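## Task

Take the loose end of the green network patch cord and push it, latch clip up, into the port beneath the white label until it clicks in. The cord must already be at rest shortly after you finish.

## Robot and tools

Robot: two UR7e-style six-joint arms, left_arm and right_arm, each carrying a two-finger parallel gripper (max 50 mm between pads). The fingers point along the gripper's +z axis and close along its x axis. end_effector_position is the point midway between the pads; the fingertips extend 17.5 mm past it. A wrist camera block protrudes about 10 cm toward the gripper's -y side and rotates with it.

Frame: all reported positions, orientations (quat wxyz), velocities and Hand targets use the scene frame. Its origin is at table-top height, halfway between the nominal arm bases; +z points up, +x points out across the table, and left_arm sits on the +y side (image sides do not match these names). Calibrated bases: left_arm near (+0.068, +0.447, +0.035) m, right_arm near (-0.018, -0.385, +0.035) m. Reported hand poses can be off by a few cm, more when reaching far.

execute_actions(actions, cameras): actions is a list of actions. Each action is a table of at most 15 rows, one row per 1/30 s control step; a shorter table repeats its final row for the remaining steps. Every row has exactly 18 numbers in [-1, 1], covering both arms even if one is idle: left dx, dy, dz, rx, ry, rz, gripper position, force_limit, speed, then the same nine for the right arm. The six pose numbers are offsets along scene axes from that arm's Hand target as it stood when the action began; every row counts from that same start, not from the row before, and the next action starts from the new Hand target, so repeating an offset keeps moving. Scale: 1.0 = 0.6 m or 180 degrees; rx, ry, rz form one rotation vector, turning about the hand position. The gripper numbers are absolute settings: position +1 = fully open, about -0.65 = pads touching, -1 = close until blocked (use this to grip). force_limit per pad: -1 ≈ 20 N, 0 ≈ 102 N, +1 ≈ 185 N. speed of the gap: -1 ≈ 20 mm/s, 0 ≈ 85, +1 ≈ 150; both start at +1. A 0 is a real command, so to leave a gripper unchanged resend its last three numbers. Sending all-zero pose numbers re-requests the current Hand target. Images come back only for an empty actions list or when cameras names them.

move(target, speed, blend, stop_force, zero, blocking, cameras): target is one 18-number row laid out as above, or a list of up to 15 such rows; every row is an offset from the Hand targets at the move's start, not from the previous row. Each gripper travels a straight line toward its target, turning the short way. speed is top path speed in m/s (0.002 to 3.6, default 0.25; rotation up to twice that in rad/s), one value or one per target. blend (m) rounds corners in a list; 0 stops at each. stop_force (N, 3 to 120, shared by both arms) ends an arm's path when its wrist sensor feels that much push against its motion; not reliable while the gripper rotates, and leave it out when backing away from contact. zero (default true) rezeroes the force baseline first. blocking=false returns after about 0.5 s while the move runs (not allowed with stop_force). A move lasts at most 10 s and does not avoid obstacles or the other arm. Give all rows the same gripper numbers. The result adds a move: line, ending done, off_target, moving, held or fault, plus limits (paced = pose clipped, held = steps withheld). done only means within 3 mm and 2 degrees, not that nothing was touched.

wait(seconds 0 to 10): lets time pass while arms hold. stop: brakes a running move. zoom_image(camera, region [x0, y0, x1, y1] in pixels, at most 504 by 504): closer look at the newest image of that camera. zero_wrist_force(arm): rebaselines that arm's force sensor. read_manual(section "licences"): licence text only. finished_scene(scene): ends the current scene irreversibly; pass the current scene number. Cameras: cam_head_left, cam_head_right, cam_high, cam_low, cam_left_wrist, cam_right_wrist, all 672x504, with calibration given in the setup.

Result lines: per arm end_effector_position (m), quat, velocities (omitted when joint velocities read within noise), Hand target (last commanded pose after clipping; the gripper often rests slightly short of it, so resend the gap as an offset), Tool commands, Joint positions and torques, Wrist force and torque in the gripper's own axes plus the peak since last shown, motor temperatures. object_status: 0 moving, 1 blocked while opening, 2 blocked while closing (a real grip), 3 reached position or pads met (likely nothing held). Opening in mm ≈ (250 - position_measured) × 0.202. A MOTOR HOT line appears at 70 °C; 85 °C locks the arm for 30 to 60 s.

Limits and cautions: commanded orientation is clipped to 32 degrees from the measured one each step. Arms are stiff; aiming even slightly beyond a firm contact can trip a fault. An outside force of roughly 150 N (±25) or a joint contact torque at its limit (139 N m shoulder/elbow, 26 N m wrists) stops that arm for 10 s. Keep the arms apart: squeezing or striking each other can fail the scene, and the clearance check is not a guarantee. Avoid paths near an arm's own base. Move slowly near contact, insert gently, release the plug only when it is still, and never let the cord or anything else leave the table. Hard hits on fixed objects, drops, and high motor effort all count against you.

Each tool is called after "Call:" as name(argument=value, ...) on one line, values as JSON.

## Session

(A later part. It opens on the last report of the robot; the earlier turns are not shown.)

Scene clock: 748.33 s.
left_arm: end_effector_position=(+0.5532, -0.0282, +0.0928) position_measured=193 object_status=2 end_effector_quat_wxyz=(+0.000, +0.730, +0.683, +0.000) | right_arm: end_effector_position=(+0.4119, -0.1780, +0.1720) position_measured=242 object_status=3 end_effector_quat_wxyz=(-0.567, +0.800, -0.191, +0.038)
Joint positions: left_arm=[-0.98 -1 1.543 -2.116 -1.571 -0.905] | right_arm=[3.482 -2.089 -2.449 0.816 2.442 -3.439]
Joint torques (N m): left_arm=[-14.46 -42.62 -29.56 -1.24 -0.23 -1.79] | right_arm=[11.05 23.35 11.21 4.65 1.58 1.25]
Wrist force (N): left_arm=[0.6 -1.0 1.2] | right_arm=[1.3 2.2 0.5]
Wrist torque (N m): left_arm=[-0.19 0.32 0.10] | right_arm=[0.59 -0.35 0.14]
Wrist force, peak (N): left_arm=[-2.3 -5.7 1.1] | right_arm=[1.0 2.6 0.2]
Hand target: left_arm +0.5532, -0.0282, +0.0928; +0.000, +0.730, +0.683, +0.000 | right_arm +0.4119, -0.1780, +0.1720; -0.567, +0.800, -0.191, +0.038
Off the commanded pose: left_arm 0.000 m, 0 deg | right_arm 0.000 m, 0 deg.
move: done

Call:
move(target=[[0,0.0012,0.0006,0,0,0,-1,-0.5,-1,0,0,0,0,0,0,-0.6,1,1]], speed=0.01, cameras=["all"])

Call:
zoom_image(camera="cam_right_wrist", region=[420, 90, 540, 220])

Call:
zoom_image(camera="cam_left_wrist", region=[236, 200, 436, 400])

Scene clock: 795.27 s.
left_arm: end_effector_position=(+0.5532, -0.0275, +0.0932) position_measured=193 object_status=2 end_effector_quat_wxyz=(+0.000, +0.730, +0.683, +0.000) | right_arm: end_effector_position=(+0.4119, -0.1780, +0.1720) position_measured=242 object_status=3 end_effector_quat_wxyz=(-0.567, +0.800, -0.191, +0.038)
Joint positions: left_arm=[-0.98 -1.001 1.545 -2.115 -1.571 -0.905] | right_arm=[3.482 -2.089 -2.449 0.816 2.442 -3.439]
Joint torques (N m): left_arm=[13.03 -54.99 -13.7 -1.16 -1.49 1.23] | right_arm=[10.77 25.31 11.55 4.52 1.7 1.61]
Wrist force (N): left_arm=[-1.0 -1.3 1.9] | right_arm=[1.1 2.2 0.4]
Wrist torque (N m): left_arm=[-0.20 0.28 0.09] | right_arm=[0.59 -0.33 0.14]
Wrist force, peak (N): left_arm=[-1.0 -1.3 1.9] | right_arm=[1.4 2.5 0.5]
Hand target: left_arm +0.5532, -0.0275, +0.0932; +0.000, +0.730, +0.683, +0.000 | right_arm +0.4119, -0.1780, +0.1720; -0.567, +0.800, -0.191, +0.038
Off the commanded pose: left_arm 0.000 m, 0 deg | right_arm 0.000 m, 0 deg.
move: done
camera_calibration:
cam_left_wrist: T_world_to_cam=[[0.0599909, 0.998144, -0.0104614, 0.002124], [0.932034, -0.0522592, 0.358583, -0.533277], [0.357371, -0.0312621, -0.933439, 0.0214425], [0, 0, 0, 1]] pos_world=[0.489242, -0.0293184, 0.211262]
cam_right_wrist: T_world_to_cam=[[0.917406, -0.362515, -0.164163, -0.403938], [-0.356272, -0.564385, -0.744674, 0.189009], [0.177305, 0.741655, -0.646924, 0.297938], [0, 0, 0, 1]] pos_world=[0.385088, -0.260728, 0.267181]

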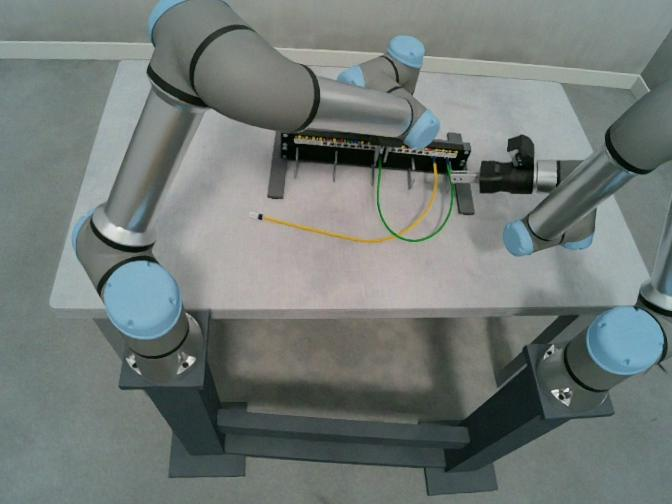

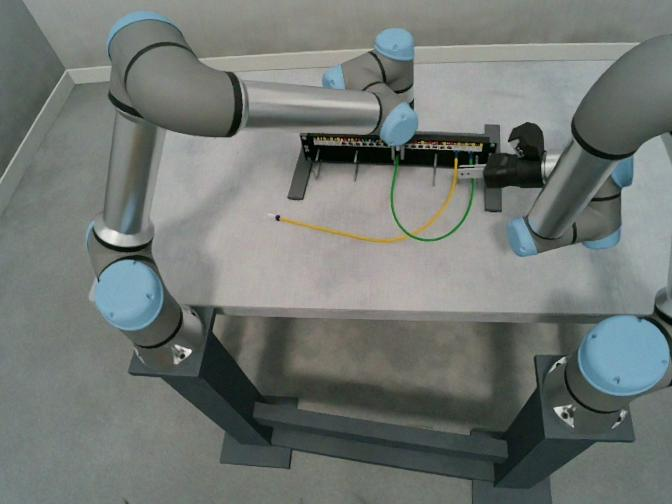

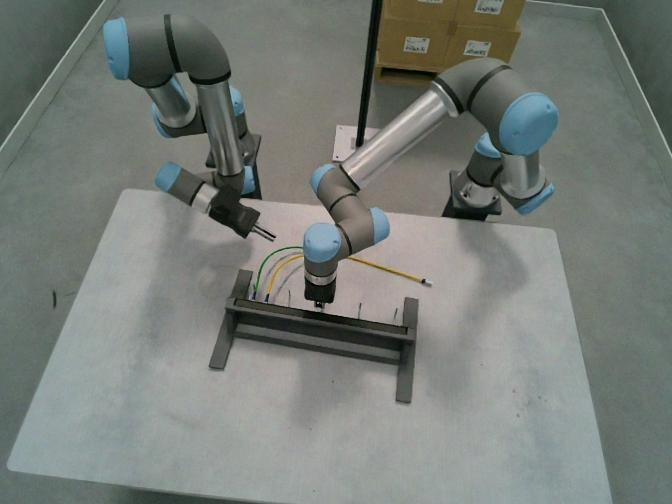

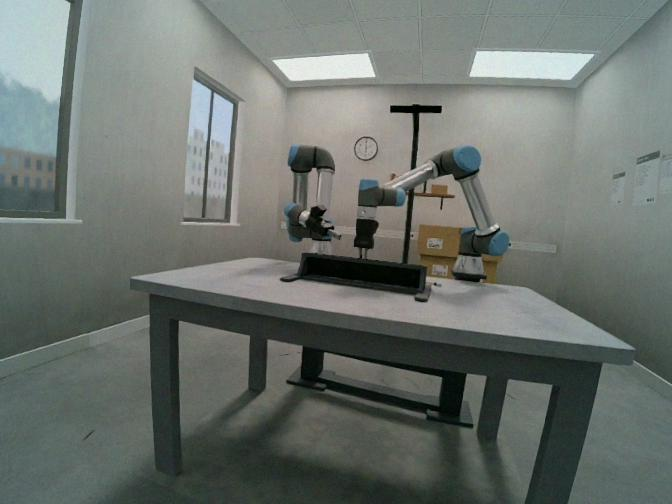

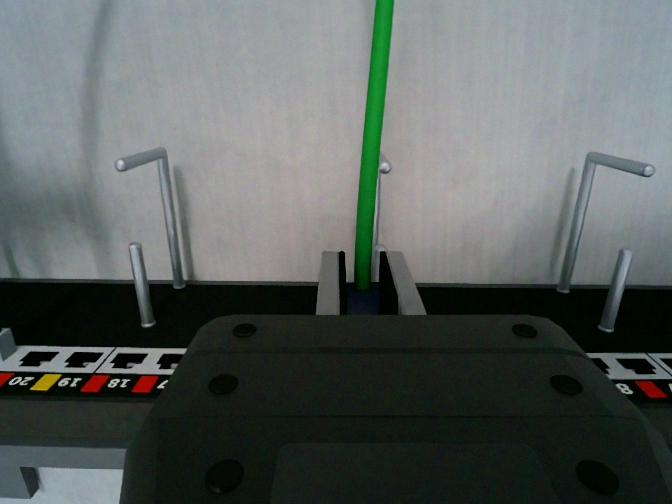

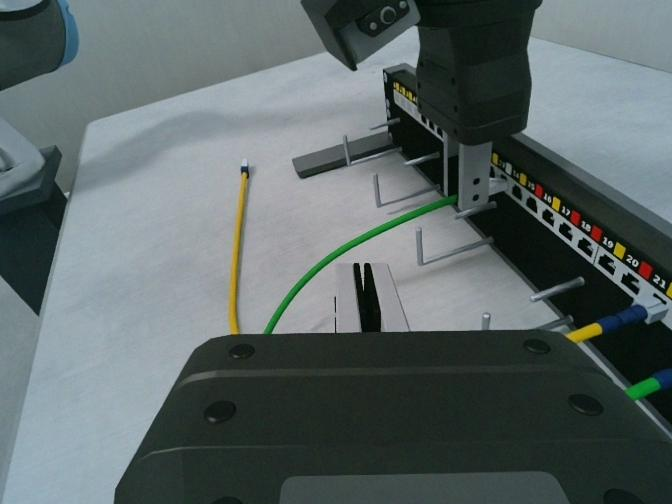

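Scaled by 3.877.

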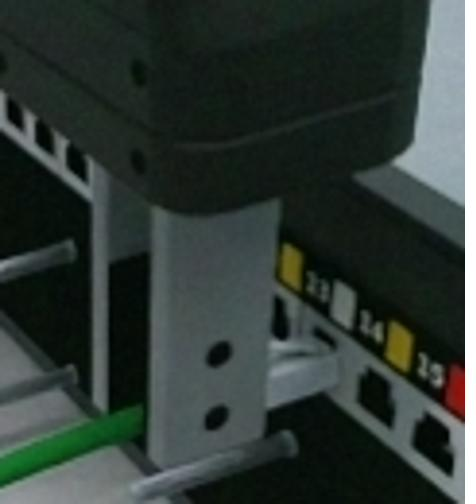

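Scaled by 2.520.

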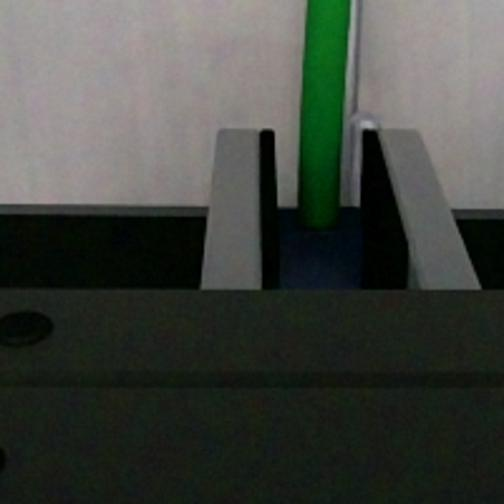

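Call:
zoom_image(camera="cam_right_wrist", region=[450, 180, 522, 234])

Call:
zoom_image(camera="cam_right_wrist", region=[520, 260, 604, 340])

Call:
zoom_image(camera="cam_left_wrist", region=[80, 130, 240, 350])

Scaled by 7.000.

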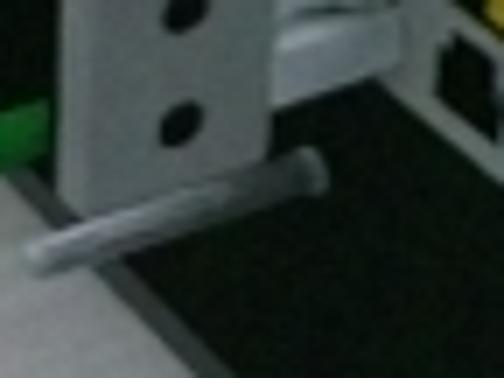

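Scaled by 6.000.

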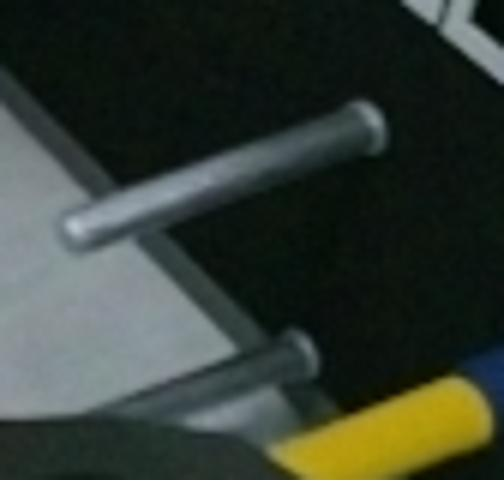

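Scaled by 2.291.

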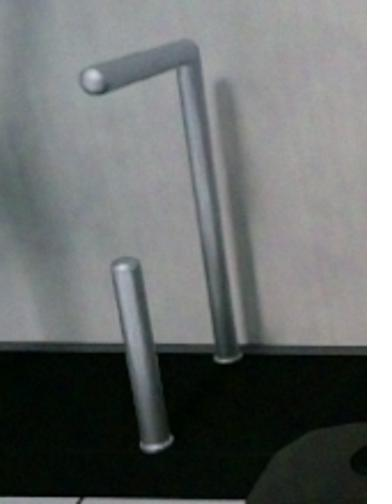

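Call:
zoom_image(camera="cam_right_wrist", region=[496, 172, 514, 194])

Scaled by 22.909.

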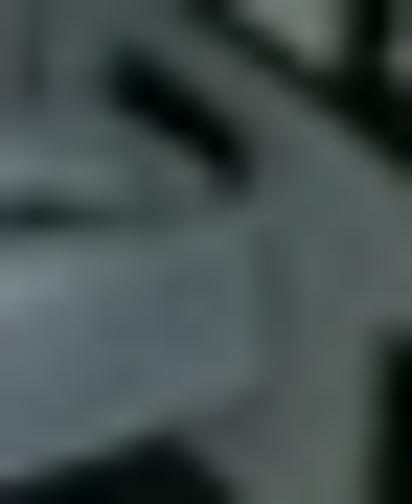

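Call:
move(target=[[-0.0010,-0.00027,-0.00008,0,0,0,-1,-0.5,-1,0,0,0,0,0,0,-0.6,1,1]], speed=0.02)

Call:
move(target=[[0.0133,-0.00088,0,0,0,0,-1,-0.5,-1,0,0,0,0,0,0,-0.6,1,1]], speed=0.006, stop_force=6)

Call:
move(target=[[-0.0014,0.00008,-0.00037,0,0,0,-1,-0.5,-1,0,0,0,0,0,0,-0.6,1,1]], speed=0.02)

Call:
move(target=[[0.0133,-0.00088,0,0,0,0,-1,-0.5,-1,0,0,0,0,0,0,-0.6,1,1]], speed=0.006, stop_force=6)

Call:
move(target=[[-0.0014,0.00042,-0.00005,0,0,0,-1,-0.5,-1,0,0,0,0,0,0,-0.6,1,1]], speed=0.02)

Call:
move(target=[[0.0133,-0.00088,0,0,0,0,-1,-0.5,-1,0,0,0,0,0,0,-0.6,1,1]], speed=0.006, stop_force=6)

Call:
move(target=[[-0.0014,0.00042,0.0001,0,0,0,-1,-0.5,-1,0,0,0,0,0,0,-0.6,1,1]], speed=0.02)

Call:
move(target=[[0.0133,-0.00088,0,0,0,0,-1,-0.5,-1,0,0,0,0,0,0,-0.6,1,1]], speed=0.006, stop_force=6)

Call:
move(target=[[-0.0014,-0.00092,0.0004,0,0,0,-1,-0.5,-1,0,0,0,0,0,0,-0.6,1,1]], speed=0.02)

Call:
move(target=[[0.0133,-0.00088,0,0,0,0,-1,-0.5,-1,0,0,0,0,0,0,-0.6,1,1]], speed=0.006, stop_force=6)

Call:
move(target=[[-0.0014,0.00008,0.0003,0,0,0,-1,-0.5,-1,0,0,0,0,0,0,-0.6,1,1]], speed=0.02)

Call:
move(target=[[0.0133,-0.00088,0,0,0,0,-1,-0.5,-1,0,0,0,0,0,0,-0.6,1,1]], speed=0.006, stop_force=6, cameras=["cam_right_wrist"])

Call:
zoom_image(camera="cam_right_wrist", region=[496, 172, 514, 194])

Scene clock: 870.90 s.
left_arm: end_effector_position=(+0.5526, -0.0276, +0.0931) position_measured=193 object_status=2 end_effector_quat_wxyz=(+0.000, +0.730, +0.683, +0.000) | right_arm: end_effector_position=(+0.4119, -0.1780, +0.1720) position_measured=242 object_status=3 end_effector_quat_wxyz=(-0.567, +0.800, -0.191, +0.038)
Joint positions: left_arm=[-0.981 -1.002 1.546 -2.116 -1.571 -0.906] | right_arm=[3.482 -2.089 -2.449 0.816 2.442 -3.439]
Joint torques (N m): left_arm=[-13.99 -54.55 -13.79 -4.96 -1.49 -1.78] | right_arm=[10.69 23.5 10.57 4.51 1.5 1.23]
Wrist force (N): left_arm=[-0.7 -0.1 1.2] | right_arm=[1.0 2.3 0.5]
Wrist torque (N m): left_arm=[-0.15 0.30 0.15] | right_arm=[0.60 -0.31 0.14]
Wrist force, peak (N): left_arm=[-1.6 -1.5 1.8] | right_arm=[1.2 2.5 0.4]
Hand target: left_arm +0.5526, -0.0276, +0.0931; +0.000, +0.730, +0.683, +0.000 | right_arm +0.4119, -0.1780, +0.1720; -0.567, +0.800, -0.191, +0.038
Off the commanded pose: left_arm 0.000 m, 0 deg | right_arm 0.000 m, 0 deg.
move: done

Scene clock: 872.30 s.
left_arm: end_effector_position=(+0.5532, -0.0278, +0.0932) position_measured=193 object_status=2 end_effector_quat_wxyz=(+0.001, +0.731, +0.683, +0.000) | right_arm: end_effector_position=(+0.4119, -0.1780, +0.1720) position_measured=242 object_status=3 end_effector_quat_wxyz=(-0.567, +0.800, -0.191, +0.038)
Joint positions: left_arm=[-0.98 -1 1.544 -2.115 -1.571 -0.905] | right_arm=[3.482 -2.089 -2.449 0.816 2.442 -3.439]
Joint torques (N m): left_arm=[-11.34 -55.17 -16.15 -5.75 2.63 -1.73] | right_arm=[9.98 24.15 10.69 4.59 1.39 1.28]
Wrist force (N): left_arm=[-0.4 -5.1 1.3] | right_arm=[1.0 2.4 0.2]
Wrist torque (N m): left_arm=[-0.29 0.30 0.02] | right_arm=[0.61 -0.31 0.14]
Wrist force, peak (N): left_arm=[-1.0 -9.7 1.8] | right_arm=[1.1 2.5 0.4]
Hand target: left_arm +0.5532, -0.0278, +0.0932; +0.001, +0.731, +0.683, +0.000 (not the last commanded pose) | right_arm +0.4119, -0.1780, +0.1720; -0.567, +0.800, -0.191, +0.038
Off the commanded pose: left_arm 0.007 m, 0 deg | right_arm 0.000 m, 0 deg.
move: contact (left_arm)

Scene clock: 873.00 s.
left_arm: end_effector_position=(+0.5525, -0.0278, +0.0930) position_measured=193 object_status=2 end_effector_quat_wxyz=(+0.001, +0.731, +0.683, +0.000) | right_arm: end_effector_position=(+0.4119, -0.1780, +0.1720) position_measured=242 object_status=3 end_effector_quat_wxyz=(-0.567, +0.800, -0.191, +0.038)
Joint positions: left_arm=[-0.981 -1.001 1.546 -2.117 -1.571 -0.906] | right_arm=[3.482 -2.089 -2.449 0.816 2.442 -3.439]
Joint torques (N m): left_arm=[-13.18 -55.17 -14.57 -5.15 0.14 -1.9] | right_arm=[11.18 23.16 10.24 4.49 1.31 1.31]
Wrist force (N): left_arm=[-0.8 -0.1 1.1] | right_arm=[0.9 2.5 0.4]
Wrist torque (N m): left_arm=[-0.16 0.30 0.14] | right_arm=[0.63 -0.30 0.14]
Wrist force, peak (N): left_arm=[-0.3 -5.3 1.7] | right_arm=[1.2 2.4 0.5]
Hand target: left_arm +0.5524, -0.0278, +0.0929; +0.001, +0.731, +0.683, +0.000 | right_arm +0.4119, -0.1780, +0.1720; -0.567, +0.800, -0.191, +0.038
Off the commanded pose: left_arm 0.000 m, 0 deg | right_arm 0.000 m, 0 deg.
move: done

Scene clock: 874.47 s.
left_arm: end_effector_position=(+0.5535, -0.0279, +0.0929) position_measured=193 object_status=2 end_effector_quat_wxyz=(+0.001, +0.731, +0.683, +0.000) | right_arm: end_effector_position=(+0.4119, -0.1780, +0.1720) position_measured=242 object_status=3 end_effector_quat_wxyz=(-0.567, +0.800, -0.191, +0.038)
Joint positions: left_arm=[-0.98 -1 1.543 -2.115 -1.571 -0.904] | right_arm=[3.482 -2.089 -2.449 0.816 2.442 -3.439]
Joint torques (N m): left_arm=[-12.77 -54.84 -15.85 -5.7 2.44 -1.8] | right_arm=[11.16 24.02 10.17 4.67 1.36 1.34]
Wrist force (N): left_arm=[-0.3 -5.1 1.4] | right_arm=[1.3 2.3 0.3]
Wrist torque (N m): left_arm=[-0.28 0.30 0.00] | right_arm=[0.60 -0.36 0.14]
Wrist force, peak (N): left_arm=[-0.5 -11.1 0.8] | right_arm=[1.2 2.5 0.2]
Hand target: left_arm +0.5535, -0.0279, +0.0929; +0.001, +0.731, +0.683, +0.000 (not the last commanded pose) | right_arm +0.4119, -0.1780, +0.1720; -0.567, +0.800, -0.191, +0.038
Off the commanded pose: left_arm 0.007 m, 0 deg | right_arm 0.000 m, 0 deg.
move: contact (left_arm)

Scene clock: 875.17 s.
left_arm: end_effector_position=(+0.5527, -0.0277, +0.0929) position_measured=193 object_status=2 end_effector_quat_wxyz=(+0.001, +0.731, +0.683, +0.000) | right_arm: end_effector_position=(+0.4119, -0.1780, +0.1720) position_measured=242 object_status=3 end_effector_quat_wxyz=(-0.567, +0.800, -0.191, +0.038)
Joint positions: left_arm=[-0.981 -1.001 1.546 -2.116 -1.571 -0.905] | right_arm=[3.482 -2.089 -2.449 0.816 2.442 -3.439]
Joint torques (N m): left_arm=[-14.58 -55.18 -13.63 -4.94 0.77 -1.87] | right_arm=[12.11 23.53 9.52 4.7 1.37 1.08]
Wrist force (N): left_arm=[-0.8 0.0 1.0] | right_arm=[1.1 2.4 0.2]
Wrist torque (N m): left_arm=[-0.12 0.33 0.12] | right_arm=[0.62 -0.34 0.14]
Wrist force, peak (N): left_arm=[-0.5 -5.2 1.4] | right_arm=[1.2 2.3 0.3]
Hand target: left_arm +0.5527, -0.0277, +0.0929; +0.001, +0.731, +0.683, +0.000 | right_arm +0.4119, -0.1780, +0.1720; -0.567, +0.800, -0.191, +0.038
Off the commanded pose: left_arm 0.000 m, 0 deg | right_arm 0.000 m, 0 deg.
move: done

Scene clock: 876.63 s.
left_arm: end_effector_position=(+0.5535, -0.0278, +0.0929) position_measured=193 object_status=2 end_effector_quat_wxyz=(+0.001, +0.731, +0.683, +0.000) | right_arm: end_effector_position=(+0.4119, -0.1780, +0.1720) position_measured=242 object_status=3 end_effector_quat_wxyz=(-0.567, +0.800, -0.191, +0.038)
Joint positions: left_arm=[-0.98 -1 1.543 -2.115 -1.571 -0.904] | right_arm=[3.482 -2.089 -2.449 0.816 2.442 -3.439]
Joint torques (N m): left_arm=[-12.7 -54.88 -15.57 -5.64 1.01 -1.93] | right_arm=[11.09 23.1 10.12 4.7 1.37 1.26]
Wrist force (N): left_arm=[-0.6 -4.9 1.3] | right_arm=[1.0 2.5 0.2]
Wrist torque (N m): left_arm=[-0.29 0.32 -0.01] | right_arm=[0.63 -0.32 0.14]
Wrist force, peak (N): left_arm=[-1.4 -11.4 1.2] | right_arm=[1.4 2.3 0.4]
Hand target: left_arm +0.5535, -0.0278, +0.0929; +0.001, +0.731, +0.683, +0.000 (not the last commanded pose) | right_arm +0.4119, -0.1780, +0.1720; -0.567, +0.800, -0.191, +0.038
Off the commanded pose: left_arm 0.007 m, 0 deg | right_arm 0.000 m, 0 deg.
move: contact (left_arm)

Scene clock: 877.33 s.
left_arm: end_effector_position=(+0.5527, -0.0276, +0.0930) position_measured=193 object_status=2 end_effector_quat_wxyz=(+0.001, +0.731, +0.683, +0.000) | right_arm: end_effector_position=(+0.4119, -0.1780, +0.1720) position_measured=242 object_status=3 end_effector_quat_wxyz=(-0.567, +0.800, -0.191, +0.038)
Joint positions: left_arm=[-0.98 -1.001 1.546 -2.116 -1.571 -0.905] | right_arm=[3.482 -2.089 -2.449 0.816 2.442 -3.439]
Joint torques (N m): left_arm=[-14.15 -55.11 -15.1 -4.99 1.74 -1.88] | right_arm=[11.03 24.88 10.87 4.49 1.34 1.43]
Wrist force (N): left_arm=[-0.9 0.0 0.9] | right_arm=[1.1 2.4 0.3]
Wrist torque (N m): left_arm=[-0.13 0.34 0.12] | right_arm=[0.61 -0.33 0.14]
Wrist force, peak (N): left_arm=[-1.0 -4.7 1.3] | right_arm=[1.1 2.5 0.3]
Hand target: left_arm +0.5527, -0.0276, +0.0930; +0.001, +0.731, +0.683, +0.000 | right_arm +0.4119, -0.1780, +0.1720; -0.567, +0.800, -0.191, +0.038
Off the commanded pose: left_arm 0.000 m, 0 deg | right_arm 0.000 m, 0 deg.
move: done

Scene clock: 878.80 s.
left_arm: end_effector_position=(+0.5535, -0.0277, +0.0930) position_measured=193 object_status=2 end_effector_quat_wxyz=(+0.001, +0.731, +0.683, +0.000) | right_arm: end_effector_position=(+0.4119, -0.1780, +0.1720) position_measured=242 object_status=3 end_effector_quat_wxyz=(-0.567, +0.800, -0.191, +0.038)
Joint positions: left_arm=[-0.98 -1 1.543 -2.115 -1.571 -0.904] | right_arm=[3.482 -2.089 -2.449 0.816 2.442 -3.439]
Joint torques (N m): left_arm=[-12.62 -55.06 -15.12 -5.63 1.77 -1.88] | right_arm=[10.3 23.47 10.43 4.61 1.2 1.42]
Wrist force (N): left_arm=[-0.8 -4.6 1.7] | right_arm=[1.0 2.3 0.2]
Wrist torque (N m): left_arm=[-0.26 0.34 0.00] | right_arm=[0.60 -0.32 0.14]
Wrist force, peak (N): left_arm=[-1.8 -11.1 1.2] | right_arm=[1.0 2.5 0.4]
Hand target: left_arm +0.5535, -0.0277, +0.0930; +0.001, +0.731, +0.683, +0.000 (not the last commanded pose) | right_arm +0.4119, -0.1780, +0.1720; -0.567, +0.800, -0.191, +0.038
Off the commanded pose: left_arm 0.007 m, 0 deg | right_arm 0.000 m, 0 deg.
move: contact (left_arm)

Scene clock: 879.50 s.
left_arm: end_effector_position=(+0.5527, -0.0283, +0.0933) position_measured=193 object_status=2 end_effector_quat_wxyz=(+0.001, +0.731, +0.683, +0.000) | right_arm: end_effector_position=(+0.4119, -0.1780, +0.1720) position_measured=242 object_status=3 end_effector_quat_wxyz=(-0.567, +0.800, -0.191, +0.038)
Joint positions: left_arm=[-0.981 -1.001 1.544 -2.115 -1.571 -0.905] | right_arm=[3.482 -2.089 -2.449 0.816 2.442 -3.439]
Joint torques (N m): left_arm=[-14.92 -54.95 -14.17 -1.52 1.75 -1.73] | right_arm=[11.34 24.25 8.62 4.34 1.25 1.14]
Wrist force (N): left_arm=[-0.7 -0.2 1.1] | right_arm=[1.3 2.2 0.2]
Wrist torque (N m): left_arm=[-0.16 0.29 0.15] | right_arm=[0.58 -0.36 0.14]
Wrist force, peak (N): left_arm=[-0.9 -4.7 1.6] | right_arm=[1.2 2.4 0.2]
Hand target: left_arm +0.5527, -0.0283, +0.0933; +0.001, +0.731, +0.683, +0.000 | right_arm +0.4119, -0.1780, +0.1720; -0.567, +0.800, -0.191, +0.038
Off the commanded pose: left_arm 0.000 m, 0 deg | right_arm 0.000 m, 0 deg.
move: done

Scene clock: 880.90 s.
left_arm: end_effector_position=(+0.5531, -0.0284, +0.0933) position_measured=193 object_status=2 end_effector_quat_wxyz=(+0.000, +0.731, +0.683, +0.000) | right_arm: end_effector_position=(+0.4119, -0.1780, +0.1720) position_measured=242 object_status=3 end_effector_quat_wxyz=(-0.567, +0.800, -0.191, +0.038)
Joint positions: left_arm=[-0.981 -1 1.543 -2.115 -1.571 -0.905] | right_arm=[3.482 -2.089 -2.449 0.816 2.442 -3.439]
Joint torques (N m): left_arm=[-11.98 -55.13 -15.87 -5.87 1.75 -1.97] | right_arm=[10.91 24.52 9.69 4.85 1.2 1.05]
Wrist force (N): left_arm=[0.6 -6.6 0.9] | right_arm=[0.9 2.2 0.3]
Wrist torque (N m): left_arm=[-0.37 0.27 0.07] | right_arm=[0.60 -0.30 0.14]
Wrist force, peak (N): left_arm=[0.2 -12.5 0.9] | right_arm=[1.2 2.5 0.4]
Hand target: left_arm +0.5531, -0.0284, +0.0933; +0.000, +0.731, +0.683, +0.000 (not the last commanded pose) | right_arm +0.4119, -0.1780, +0.1720; -0.567, +0.800, -0.191, +0.038
Off the commanded pose: left_arm 0.008 m, 0 deg | right_arm 0.000 m, 0 deg.
move: contact (left_arm)

Scene clock: 881.60 s.
left_arm: end_effector_position=(+0.5523, -0.0284, +0.0934) position_measured=193 object_status=2 end_effector_quat_wxyz=(+0.000, +0.731, +0.683, +0.000) | right_arm: end_effector_position=(+0.4119, -0.1780, +0.1720) position_measured=242 object_status=3 end_effector_quat_wxyz=(-0.567, +0.800, -0.191, +0.038)
Joint positions: left_arm=[-0.982 -1.001 1.545 -2.115 -1.571 -0.906] | right_arm=[3.482 -2.089 -2.449 0.816 2.442 -3.439]
Joint torques (N m): left_arm=[-13.86 -55.37 -14.99 -5.05 1.71 -1.81] | right_arm=[10.38 23.29 10.1 4.5 1.41 1.24]
Wrist force (N): left_arm=[-0.8 -0.1 1.0] | right_arm=[0.8 2.3 0.4]
Wrist torque (N m): left_arm=[-0.14 0.32 0.14] | right_arm=[0.61 -0.29 0.14]
Wrist force, peak (N): left_arm=[0.4 -6.4 1.1] | right_arm=[1.2 2.4 0.3]
Hand target: left_arm +0.5523, -0.0284, +0.0935; +0.000, +0.731, +0.683, +0.000 | right_arm +0.4119, -0.1780, +0.1720; -0.567, +0.800, -0.191, +0.038
Off the commanded pose: left_arm 0.000 m, 0 deg | right_arm 0.000 m, 0 deg.
move: done

Scene clock: 883.03 s.
left_arm: end_effector_position=(+0.5530, -0.0286, +0.0935) position_measured=193 object_status=2 end_effector_quat_wxyz=(+0.001, +0.731, +0.683, +0.000) | right_arm: end_effector_position=(+0.4119, -0.1780, +0.1720) position_measured=242 object_status=3 end_effector_quat_wxyz=(-0.567, +0.800, -0.191, +0.038)
Joint positions: left_arm=[-0.981 -1 1.542 -2.114 -1.571 -0.905] | right_arm=[3.482 -2.089 -2.449 0.816 2.442 -3.439]
Joint torques (N m): left_arm=[-12.75 -55.84 -14.8 -5.88 1.73 -1.71] | right_arm=[10.52 24.4 9.5 4.93 1.46 1.21]
Wrist force (N): left_arm=[-0.4 -5.5 1.1] | right_arm=[1.0 2.2 0.5]
Wrist torque (N m): left_arm=[-0.33 0.31 0.01] | right_arm=[0.59 -0.31 0.14]
Wrist force, peak (N): left_arm=[-0.8 -10.9 0.9] | right_arm=[1.0 2.7 0.3]
Hand target: left_arm +0.5530, -0.0286, +0.0935; +0.001, +0.731, +0.683, +0.000 (not the last commanded pose) | right_arm +0.4119, -0.1780, +0.1720; -0.567, +0.800, -0.191, +0.038
Off the commanded pose: left_arm 0.007 m, 0 deg | right_arm 0.000 m, 0 deg.
move: contact (left_arm)
camera_calibration:
cam_right_wrist: T_world_to_cam=[[0.917406, -0.362515, -0.164163, -0.403938], [-0.356272, -0.564385, -0.744674, 0.189009], [0.177305, 0.741655, -0.646924, 0.297938], [0, 0, 0, 1]] pos_world=[0.385088, -0.260728, 0.267181]
Images, in order (width x height): cam_right_wrist 672x504.

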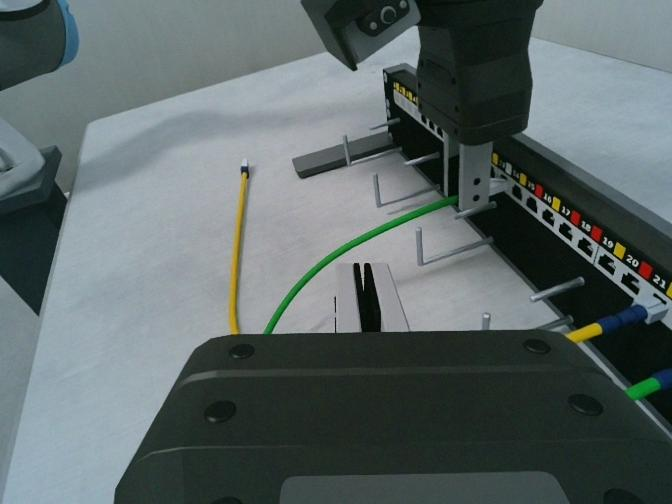

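Scaled by 22.909.

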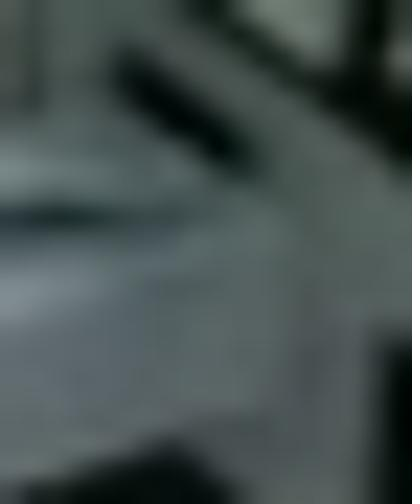

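Call:
move(target=[[-0.0020,0.0015,-0.0033,0,0,0,-1,-0.5,-1,0,0,0,0,0,0,-0.6,1,1]], speed=0.02)

Call:
move(target=[[0.0133,-0.00088,0,0,0,0,-1,-0.5,-1,0,0,0,0,0,0,-0.6,1,1]], speed=0.005, stop_force=5)

Call:
move(target=[[-0.0020,0.00008,0.00167,0,0,0,-1,-0.5,-1,0,0,0,0,0,0,-0.6,1,1]], speed=0.02)

Call:
move(target=[[0.0133,-0.00088,0,0,0,0,-1,-0.5,-1,0,0,0,0,0,0,-0.6,1,1]], speed=0.005, stop_force=5)

Call:
move(target=[[-0.0020,0.00008,0.0034,0,0,0,-1,-0.5,-1,0,0,0,0,0,0,-0.6,1,1]], speed=0.02)

Call:
move(target=[[0.0133,-0.00088,0,0,0,0,-1,-0.5,-1,0,0,0,0,0,0,-0.6,1,1]], speed=0.005, stop_force=5)

Call:
move(target=[[-0.0133,0.0014,-0.0025,0,0,0,-1,-0.5,-1,0,0,0,0,0,0,-0.6,1,1]], speed=0.02, cameras=["cam_right_wrist"])

Call:
zoom_image(camera="cam_right_wrist", region=[464, 164, 524, 218])

Scene clock: 915.30 s.
left_arm: end_effector_position=(+0.5518, -0.0277, +0.0916) position_measured=193 object_status=2 end_effector_quat_wxyz=(+0.001, +0.731, +0.683, +0.000) | right_arm: end_effector_position=(+0.4119, -0.1780, +0.1720) position_measured=242 object_status=3 end_effector_quat_wxyz=(-0.567, +0.800, -0.191, +0.038)
Joint positions: left_arm=[-0.982 -1.001 1.549 -2.12 -1.571 -0.905] | right_arm=[3.482 -2.089 -2.449 0.816 2.442 -3.439]
Joint torques (N m): left_arm=[-13.8 -55.36 -13.52 -4.88 1.59 -1.91] | right_arm=[11.38 23.81 10.85 4.81 1.33 1.21]
Wrist force (N): left_arm=[-0.7 0.0 1.2] | right_arm=[1.0 2.6 0.4]
Wrist torque (N m): left_arm=[-0.13 0.30 0.11] | right_arm=[0.65 -0.32 0.14]
Wrist force, peak (N): left_arm=[-0.4 -5.6 1.0] | right_arm=[1.4 2.4 0.3]
Hand target: left_arm +0.5518, -0.0277, +0.0915; +0.001, +0.731, +0.683, +0.000 | right_arm +0.4119, -0.1780, +0.1720; -0.567, +0.800, -0.191, +0.038
Off the commanded pose: left_arm 0.000 m, 0 deg | right_arm 0.000 m, 0 deg.
move: done

Scene clock: 916.93 s.
left_arm: end_effector_position=(+0.5529, -0.0278, +0.0915) position_measured=193 object_status=2 end_effector_quat_wxyz=(+0.001, +0.731, +0.682, +0.000) | right_arm: end_effector_position=(+0.4119, -0.1780, +0.1720) position_measured=242 object_status=3 end_effector_quat_wxyz=(-0.567, +0.800, -0.191, +0.038)
Joint positions: left_arm=[-0.98 -0.999 1.546 -2.119 -1.571 -0.904] | right_arm=[3.482 -2.089 -2.449 0.816 2.442 -3.439]
Joint torques (N m): left_arm=[-12.87 -54.9 -15.17 -5.5 1.61 -1.96] | right_arm=[10.31 24.25 10.62 4.62 1.04 1.23]
Wrist force (N): left_arm=[-0.9 -4.3 0.7] | right_arm=[1.0 2.2 0.4]
Wrist torque (N m): left_arm=[-0.25 0.30 -0.02] | right_arm=[0.59 -0.32 0.14]
Wrist force, peak (N): left_arm=[-2.2 -10.5 0.3] | right_arm=[1.2 2.5 0.3]
Hand target: left_arm +0.5529, -0.0278, +0.0915; +0.001, +0.731, +0.682, +0.000 (not the last commanded pose) | right_arm +0.4119, -0.1780, +0.1720; -0.567, +0.800, -0.191, +0.038
Off the commanded pose: left_arm 0.007 m, 0 deg | right_arm 0.000 m, 0 deg.
move: contact (left_arm)

Scene clock: 917.63 s.
left_arm: end_effector_position=(+0.5518, -0.0278, +0.0925) position_measured=193 object_status=2 end_effector_quat_wxyz=(+0.001, +0.731, +0.682, +0.000) | right_arm: end_effector_position=(+0.4119, -0.1780, +0.1720) position_measured=242 object_status=3 end_effector_quat_wxyz=(-0.567, +0.800, -0.191, +0.038)
Joint positions: left_arm=[-0.982 -1.002 1.548 -2.118 -1.571 -0.905] | right_arm=[3.482 -2.089 -2.449 0.816 2.442 -3.439]
Joint torques (N m): left_arm=[-13.74 -55.39 -14.49 -0.78 1.58 -1.7] | right_arm=[10.57 24.87 10.89 4.59 1.2 1.4]
Wrist force (N): left_arm=[-0.8 -0.2 1.0] | right_arm=[1.1 2.2 0.4]
Wrist torque (N m): left_arm=[-0.17 0.33 0.15] | right_arm=[0.60 -0.34 0.15]
Wrist force, peak (N): left_arm=[-0.8 -4.4 0.9] | right_arm=[1.1 2.5 0.4]
Hand target: left_arm +0.5517, -0.0278, +0.0925; +0.001, +0.731, +0.682, +0.000 | right_arm +0.4119, -0.1780, +0.1720; -0.567, +0.800, -0.191, +0.038
Off the commanded pose: left_arm 0.000 m, 0 deg | right_arm 0.000 m, 0 deg.
move: done

Scene clock: 919.37 s.
left_arm: end_effector_position=(+0.5534, -0.0279, +0.0925) position_measured=193 object_status=2 end_effector_quat_wxyz=(+0.001, +0.731, +0.682, +0.000) | right_arm: end_effector_position=(+0.4119, -0.1780, +0.1720) position_measured=242 object_status=3 end_effector_quat_wxyz=(-0.567, +0.800, -0.191, +0.038)
Joint positions: left_arm=[-0.98 -0.999 1.544 -2.117 -1.571 -0.904] | right_arm=[3.482 -2.089 -2.449 0.816 2.442 -3.439]
Joint torques (N m): left_arm=[-11.87 -54.8 -15.22 -5.12 1.65 -1.78] | right_arm=[11.4 24.61 9.33 4.42 1.06 1.42]
Wrist force (N): left_arm=[-1.5 -3.4 0.2] | right_arm=[1.0 2.3 0.5]
Wrist torque (N m): left_arm=[-0.29 0.29 0.01] | right_arm=[0.61 -0.32 0.14]
Wrist force, peak (N): left_arm=[-0.8 -8.3 -0.2] | right_arm=[1.2 2.5 0.5]
Hand target: left_arm +0.5534, -0.0279, +0.0925; +0.001, +0.731, +0.682, +0.000 (not the last commanded pose) | right_arm +0.4119, -0.1780, +0.1720; -0.567, +0.800, -0.191, +0.038
Off the commanded pose: left_arm 0.006 m, 0 deg | right_arm 0.000 m, 0 deg.
move: contact (left_arm)

Scene clock: 920.07 s.
left_arm: end_effector_position=(+0.5522, -0.0279, +0.0945) position_measured=193 object_status=2 end_effector_quat_wxyz=(+0.001, +0.731, +0.682, +0.000) | right_arm: end_effector_position=(+0.4119, -0.1780, +0.1720) position_measured=242 object_status=3 end_effector_quat_wxyz=(-0.567, +0.800, -0.191, +0.038)
Joint positions: left_arm=[-0.981 -1.004 1.545 -2.114 -1.571 -0.905] | right_arm=[3.482 -2.089 -2.449 0.816 2.442 -3.439]
Joint torques (N m): left_arm=[-13.58 -55.18 -14.21 -1.05 1.51 -2] | right_arm=[10.81 25 10.34 4.49 1.38 1.23]
Wrist force (N): left_arm=[-0.5 -0.1 1.1] | right_arm=[1.0 2.2 0.3]
Wrist torque (N m): left_arm=[-0.15 0.26 0.14] | right_arm=[0.59 -0.31 0.14]
Wrist force, peak (N): left_arm=[-1.6 -3.4 0.3] | right_arm=[1.1 2.4 0.5]
Hand target: left_arm +0.5522, -0.0279, +0.0946; +0.001, +0.731, +0.682, +0.000 | right_arm +0.4119, -0.1780, +0.1720; -0.567, +0.800, -0.191, +0.038
Off the commanded pose: left_arm 0.000 m, 0 deg | right_arm 0.000 m, 0 deg.
move: done

Scene clock: 921.60 s.
left_arm: end_effector_position=(+0.5530, -0.0280, +0.0946) position_measured=193 object_status=2 end_effector_quat_wxyz=(+0.001, +0.731, +0.682, +0.000) | right_arm: end_effector_position=(+0.4119, -0.1780, +0.1720) position_measured=242 object_status=3 end_effector_quat_wxyz=(-0.567, +0.800, -0.191, +0.038)
Joint positions: left_arm=[-0.981 -1.002 1.543 -2.112 -1.571 -0.904] | right_arm=[3.482 -2.089 -2.449 0.816 2.442 -3.439]
Joint torques (N m): left_arm=[-12.42 -54.57 -15.67 -5.47 1.72 -1.87] | right_arm=[10.93 24.02 9.62 4.43 1.13 1.21]
Wrist force (N): left_arm=[-0.7 -4.6 1.4] | right_arm=[1.1 2.1 0.4]
Wrist torque (N m): left_arm=[-0.28 0.27 -0.01] | right_arm=[0.57 -0.33 0.14]
Wrist force, peak (N): left_arm=[-1.7 -9.8 1.6] | right_arm=[1.1 2.5 0.6]
Hand target: left_arm +0.5530, -0.0280, +0.0946; +0.001, +0.731, +0.682, +0.000 (not the last commanded pose) | right_arm +0.4119, -0.1780, +0.1720; -0.567, +0.800, -0.191, +0.038
Off the commanded pose: left_arm 0.007 m, 0 deg | right_arm 0.000 m, 0 deg.
move: contact (left_arm)

Scene clock: 922.47 s.
left_arm: end_effector_position=(+0.5451, -0.0272, +0.0931) position_measured=193 object_status=2 end_effector_quat_wxyz=(+0.001, +0.731, +0.682, +0.000) | right_arm: end_effector_position=(+0.4119, -0.1780, +0.1720) position_measured=242 object_status=3 end_effector_quat_wxyz=(-0.567, +0.800, -0.191, +0.038)
Joint positions: left_arm=[-0.99 -1.013 1.565 -2.124 -1.571 -0.913] | right_arm=[3.482 -2.089 -2.449 0.816 2.442 -3.439]
Joint torques (N m): left_arm=[-13.33 -54.87 -14.63 -5.06 1.47 -1.79] | right_arm=[10.76 25.04 10.61 4.83 1.14 1.31]
Wrist force (N): left_arm=[-0.5 0.0 0.8] | right_arm=[1.1 2.4 0.5]
Wrist torque (N m): left_arm=[-0.14 0.27 0.14] | right_arm=[0.62 -0.33 0.14]
Wrist force, peak (N): left_arm=[-0.9 -4.3 1.3] | right_arm=[1.1 2.5 0.6]
Hand target: left_arm +0.5450, -0.0272, +0.0931; +0.001, +0.731, +0.682, +0.000 | right_arm +0.4119, -0.1780, +0.1720; -0.567, +0.800, -0.191, +0.038
Off the commanded pose: left_arm 0.000 m, 0 deg | right_arm 0.000 m, 0 deg.
move: done
camera_calibration:
cam_right_wrist: T_world_to_cam=[[0.917406, -0.362515, -0.164163, -0.403938], [-0.356272, -0.564385, -0.744674, 0.189009], [0.177305, 0.741655, -0.646924, 0.297938], [0, 0, 0, 1]] pos_world=[0.385088, -0.260728, 0.267181]
Images, in order (width x height): cam_right_wrist 672x504.

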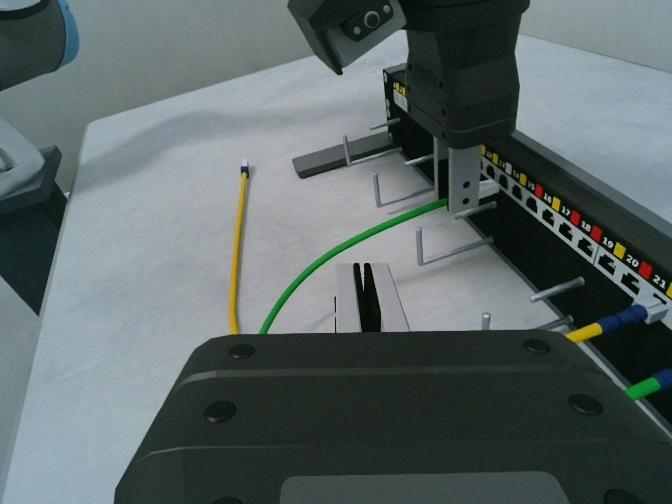

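Scaled by 8.400.

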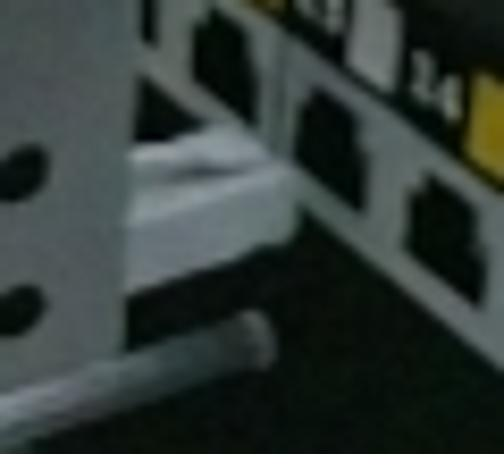

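Call:
move(target=[[0.0118,-0.0009,-0.0003,0,0,0,-1,-0.5,-1,0,0,0,0,0,0,-0.6,1,1]], speed=0.02)

Call:
move(target=[[0.0133,-0.00088,0,0,0,0,-1,-0.5,-1,0,0,0,0,0,0,-0.6,1,1]], speed=0.005, stop_force=14, cameras=["cam_right_wrist"])

Call:
zoom_image(camera="cam_right_wrist", region=[484, 170, 520, 197])

Scene clock: 940.53 s.
left_arm: end_effector_position=(+0.5520, -0.0277, +0.0929) position_measured=193 object_status=2 end_effector_quat_wxyz=(+0.001, +0.731, +0.682, +0.000) | right_arm: end_effector_position=(+0.4119, -0.1780, +0.1720) position_measured=242 object_status=3 end_effector_quat_wxyz=(-0.567, +0.800, -0.191, +0.038)
Joint positions: left_arm=[-0.982 -1.002 1.548 -2.117 -1.571 -0.905] | right_arm=[3.482 -2.089 -2.449 0.816 2.442 -3.439]
Joint torques (N m): left_arm=[12.4 -42.17 -29.88 -0.88 1.47 1.32] | right_arm=[11.04 24.56 8.88 4.37 1.13 1.27]
Wrist force (N): left_arm=[-0.8 -0.2 1.1] | right_arm=[1.0 2.3 0.4]
Wrist torque (N m): left_arm=[-0.16 0.32 -0.03] | right_arm=[0.59 -0.32 0.14]
Wrist force, peak (N): left_arm=[-1.0 -0.5 1.4] | right_arm=[1.1 2.6 0.4]
Hand target: left_arm +0.5521, -0.0277, +0.0929; +0.001, +0.731, +0.682, +0.000 | right_arm +0.4119, -0.1780, +0.1720; -0.567, +0.800, -0.191, +0.038
Off the commanded pose: left_arm 0.000 m, 0 deg | right_arm 0.000 m, 0 deg.
move: done

Scene clock: 942.30 s.
left_arm: end_effector_position=(+0.5538, -0.0278, +0.0929) position_measured=193 object_status=2 end_effector_quat_wxyz=(+0.000, +0.731, +0.682, +0.000) | right_arm: end_effector_position=(+0.4119, -0.1780, +0.1720) position_measured=242 object_status=3 end_effector_quat_wxyz=(-0.567, +0.800, -0.191, +0.038)
Joint positions: left_arm=[-0.979 -0.999 1.543 -2.115 -1.571 -0.903] | right_arm=[3.482 -2.089 -2.449 0.816 2.442 -3.439]
Joint torques (N m): left_arm=[-9.3 -55.76 -17.3 -6.32 3.5 -1.83] | right_arm=[10.17 23.81 10.11 4.48 0.91 1.2]
Wrist force (N): left_arm=[-0.5 -12.9 0.8] | right_arm=[1.0 2.2 0.5]
Wrist torque (N m): left_arm=[-0.52 0.34 -0.01] | right_arm=[0.59 -0.31 0.14]
Wrist force, peak (N): left_arm=[-0.1 -18.6 0.8] | right_arm=[1.3 2.5 0.2]
Hand target: left_arm +0.5538, -0.0278, +0.0929; +0.000, +0.731, +0.682, +0.000 (not the last commanded pose) | right_arm +0.4119, -0.1780, +0.1720; -0.567, +0.800, -0.191, +0.038
Off the commanded pose: left_arm 0.006 m, 0 deg | right_arm 0.000 m, 0 deg.
move: contact (left_arm)
camera_calibration:
cam_right_wrist: T_world_to_cam=[[0.917406, -0.362515, -0.164163, -0.403938], [-0.356272, -0.564385, -0.744674, 0.189009], [0.177305, 0.741655, -0.646924, 0.297938], [0, 0, 0, 1]] pos_world=[0.385088, -0.260728, 0.267181]
Images, in order (width x height): cam_right_wrist 672x504.

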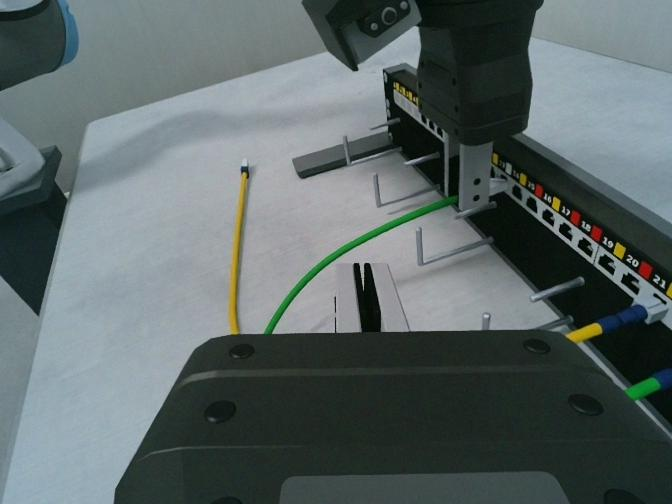

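Scaled by 14.000.

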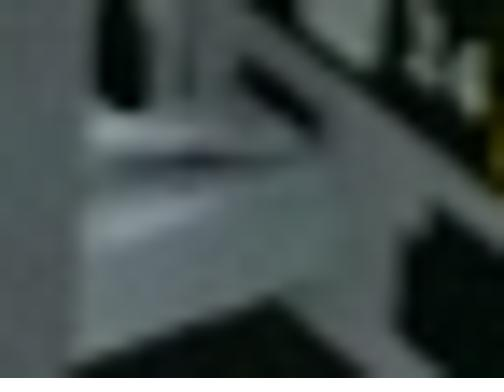

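Call:
move(target=[[[-0.0100,0,0,0,0,0,-1,-0.5,-1,0,0,0,0,0,0,-0.6,1,1],[-0.0067,0.05,-0.0023,0,0,0,-1,-0.5,-1,0,0,0,0,0,0,-0.6,1,1]]], speed=0.04)

Call:
move(target=[[0.0183,-0.0012,0,0,0,0,-1,-0.5,-1,0,0,0,0,0,0,-0.6,1,1]], speed=0.005, stop_force=5)

Call:
move(target=[[[-0.0067,0,0,0,0,0,-1,-0.5,-1,0,0,0,0,0,0,-0.6,1,1],[-0.0134,-0.1,0,0,0,0,-1,-0.5,-1,0,0,0,0,0,0,-0.6,1,1]]], speed=0.04)

Call:
move(target=[[0.0183,-0.0012,0,0,0,0,-1,-0.5,-1,0,0,0,0,0,0,-0.6,1,1]], speed=0.005, stop_force=5)


Scene clock: 960.87 s.
left_arm: end_effector_position=(+0.5540, -0.0279, +0.0929) position_measured=193 object_status=2 end_effector_quat_wxyz=(+0.001, +0.731, +0.682, +0.000) | right_arm: end_effector_position=(+0.4119, -0.1780, +0.1720) position_measured=242 object_status=3 end_effector_quat_wxyz=(-0.567, +0.800, -0.191, +0.038)
Joint positions: left_arm=[-0.979 -0.999 1.542 -2.115 -1.571 -0.903] | right_arm=[3.482 -2.089 -2.449 0.816 2.442 -3.439]
Joint torques (N m): left_arm=[-8.79 -55.28 -18.16 -7.06 3.97 -1.88] | right_arm=[10.84 25.16 9.24 4.57 0.89 1.08]
Wrist force (N): left_arm=[0.2 -16.8 1.0] | right_arm=[1.1 2.1 0.5]
Wrist torque (N m): left_arm=[-0.62 0.31 0.00] | right_arm=[0.58 -0.33 0.14]
Wrist force, peak (N): left_arm=[0.8 -20.9 0.9] | right_arm=[1.2 2.4 0.5]
Hand target: left_arm +0.5539, -0.0279, +0.0929; +0.001, +0.731, +0.682, +0.000 (not the last commanded pose) | right_arm +0.4119, -0.1780, +0.1720; -0.567, +0.800, -0.191, +0.038
Off the commanded pose: left_arm 0.011 m, 0 deg | right_arm 0.000 m, 0 deg.
move: contact (left_arm)


Scene clock: 961.90 s.
left_arm: end_effector_position=(+0.5541, -0.0280, +0.0929) position_measured=193 object_status=2 end_effector_quat_wxyz=(+0.001, +0.731, +0.682, +0.000) | right_arm: end_effector_position=(+0.4119, -0.1780, +0.1720) position_measured=242 object_status=3 end_effector_quat_wxyz=(-0.567, +0.800, -0.191, +0.038)
Joint positions: left_arm=[-0.979 -0.999 1.542 -2.115 -1.571 -0.902] | right_arm=[3.482 -2.089 -2.449 0.816 2.442 -3.439]
Joint torques (N m): left_arm=[-6.93 -55.85 -19.32 -7.82 3.86 -1.78] | right_arm=[10.05 24.78 9.31 4.6 0.89 1.27]
Wrist force (N): left_arm=[0.1 -21.3 0.9] | right_arm=[1.0 2.2 0.2]
Wrist torque (N m): left_arm=[-0.72 0.33 0.00] | right_arm=[0.59 -0.32 0.14]
Wrist force, peak (N): left_arm=[1.9 -23.8 0.9] | right_arm=[0.9 2.6 0.4]
Hand target: left_arm +0.5541, -0.0280, +0.0929; +0.001, +0.731, +0.682, +0.000 (not the last commanded pose) | right_arm +0.4119, -0.1780, +0.1720; -0.567, +0.800, -0.191, +0.038
Off the commanded pose: left_arm 0.011 m, 0 deg | right_arm 0.000 m, 0 deg.
move: contact (left_arm)

Call:
move(target=[[-0.0100,0,0,0,0,0,-1,-0.5,-1,0,0,0,0,0,0,-0.6,1,1],[-0.0067,0.05,-0.0023,0,0,0,-1,-0.5,-1,0,0,0,0,0,0,-0.6,1,1]], speed=0.04)

Call:
move(target=[[0.0183,-0.0012,0,0,0,0,-1,-0.5,-1,0,0,0,0,0,0,-0.6,1,1]], speed=0.005, stop_force=5)

Call:
move(target=[[-0.0067,0,0,0,0,0,-1,-0.5,-1,0,0,0,0,0,0,-0.6,1,1],[-0.0134,-0.1,0,0,0,0,-1,-0.5,-1,0,0,0,0,0,0,-0.6,1,1]], speed=0.04)

Call:
move(target=[[0.0183,-0.0012,0,0,0,0,-1,-0.5,-1,0,0,0,0,0,0,-0.6,1,1]], speed=0.005, stop_force=5)

Scene clock: 972.53 s.
left_arm: end_effector_position=(+0.5500, +0.0018, +0.0916) position_measured=193 object_status=2 end_effector_quat_wxyz=(+0.001, +0.731, +0.682, +0.000) | right_arm: end_effector_position=(+0.4119, -0.1780, +0.1720) position_measured=242 object_status=3 end_effector_quat_wxyz=(-0.567, +0.800, -0.191, +0.038)
Joint positions: left_arm=[-0.958 -1.045 1.623 -2.15 -1.571 -0.881] | right_arm=[3.482 -2.089 -2.449 0.816 2.442 -3.439]
Joint torques (N m): left_arm=[13.85 -52.61 -15.84 -5.02 -1.89 1.31] | right_arm=[10.67 25.18 10.28 4.45 0.97 1.31]
Wrist force (N): left_arm=[-0.8 0.1 0.4] | right_arm=[1.1 2.4 0.4]
Wrist torque (N m): left_arm=[-0.13 0.36 -0.02] | right_arm=[0.61 -0.33 0.14]
Wrist force, peak (N): left_arm=[-0.1 -21.3 0.7] | right_arm=[1.1 2.6 0.3]
Hand target: left_arm +0.5501, +0.0020, +0.0916; +0.001, +0.731, +0.682, +0.000 | right_arm +0.4119, -0.1780, +0.1720; -0.567, +0.800, -0.191, +0.038
Off the commanded pose: left_arm 0.000 m, 0 deg | right_arm 0.000 m, 0 deg.
move: done

Scene clock: 974.97 s.
left_arm: end_effector_position=(+0.5552, +0.0016, +0.0915) position_measured=193 object_status=2 end_effector_quat_wxyz=(+0.001, +0.731, +0.682, +0.000) | right_arm: end_effector_position=(+0.4119, -0.1780, +0.1720) position_measured=242 object_status=3 end_effector_quat_wxyz=(-0.567, +0.800, -0.191, +0.038)
Joint positions: left_arm=[-0.952 -1.037 1.609 -2.145 -1.571 -0.875] | right_arm=[3.482 -2.089 -2.449 0.816 2.442 -3.439]
Joint torques (N m): left_arm=[-12.76 -53.81 -15.18 -5.64 1.82 -2.03] | right_arm=[11.09 25.54 10.44 4.71 0.9 1.12]
Wrist force (N): left_arm=[-0.6 -4.6 0.4] | right_arm=[1.0 2.1 0.2]
Wrist torque (N m): left_arm=[-0.22 0.36 0.00] | right_arm=[0.57 -0.32 0.14]
Wrist force, peak (N): left_arm=[0.0 -9.5 -0.4] | right_arm=[1.4 2.4 0.4]
Hand target: left_arm +0.5552, +0.0016, +0.0915; +0.001, +0.731, +0.682, +0.000 (not the last commanded pose) | right_arm +0.4119, -0.1780, +0.1720; -0.567, +0.800, -0.191, +0.038
Off the commanded pose: left_arm 0.006 m, 0 deg | right_arm 0.000 m, 0 deg.
move: contact (left_arm)

Scene clock: 977.53 s.
left_arm: end_effector_position=(+0.5472, -0.0582, +0.0915) position_measured=193 object_status=2 end_effector_quat_wxyz=(+0.001, +0.731, +0.682, +0.000) | right_arm: end_effector_position=(+0.4119, -0.1780, +0.1720) position_measured=242 object_status=3 end_effector_quat_wxyz=(-0.567, +0.800, -0.191, +0.038)
Joint positions: left_arm=[-1.012 -0.963 1.484 -2.094 -1.571 -0.936] | right_arm=[3.482 -2.089 -2.449 0.816 2.442 -3.439]
Joint torques (N m): left_arm=[-14.19 -44.24 -28.81 -1.17 1.86 -1.79] | right_arm=[10.96 24.02 8.54 4.63 0.89 1.18]
Wrist force (N): left_arm=[-1.1 0.3 0.6] | right_arm=[1.1 2.1 0.5]
Wrist torque (N m): left_arm=[-0.07 0.36 0.14] | right_arm=[0.56 -0.32 0.14]
Wrist force, peak (N): left_arm=[-0.5 -4.7 0.1] | right_arm=[1.2 2.5 0.5]
Hand target: left_arm +0.5472, -0.0584, +0.0915; +0.001, +0.731, +0.682, +0.000 | right_arm +0.4119, -0.1780, +0.1720; -0.567, +0.800, -0.191, +0.038
Off the commanded pose: left_arm 0.000 m, 0 deg | right_arm 0.000 m, 0 deg.
move: done

Scene clock: 979.67 s.
left_arm: end_effector_position=(+0.5505, -0.0586, +0.0915) position_measured=193 object_status=2 end_effector_quat_wxyz=(+0.001, +0.731, +0.682, +0.000) | right_arm: end_effector_position=(+0.4119, -0.1780, +0.1720) position_measured=242 object_status=3 end_effector_quat_wxyz=(-0.567, +0.800, -0.191, +0.038)
Joint positions: left_arm=[-1.009 -0.957 1.475 -2.09 -1.571 -0.932] | right_arm=[3.482 -2.089 -2.449 0.816 2.442 -3.439]
Joint torques (N m): left_arm=[-12.37 -57.21 -14.87 -5.27 1.45 -1.79] | right_arm=[10.89 25.45 8.6 4.56 0.53 1.04]
Wrist force (N): left_arm=[-1.1 -3.9 0.4] | right_arm=[1.1 2.3 0.5]
Wrist torque (N m): left_arm=[-0.19 0.36 -0.02] | right_arm=[0.59 -0.32 0.14]
Wrist force, peak (N): left_arm=[-1.2 -9.1 -0.3] | right_arm=[1.2 2.4 0.6]
Hand target: left_arm +0.5505, -0.0586, +0.0915; +0.001, +0.731, +0.682, +0.000 (not the last commanded pose) | right_arm +0.4119, -0.1780, +0.1720; -0.567, +0.800, -0.191, +0.038
Off the commanded pose: left_arm 0.008 m, 0 deg | right_arm 0.000 m, 0 deg.
move: contact (left_arm)


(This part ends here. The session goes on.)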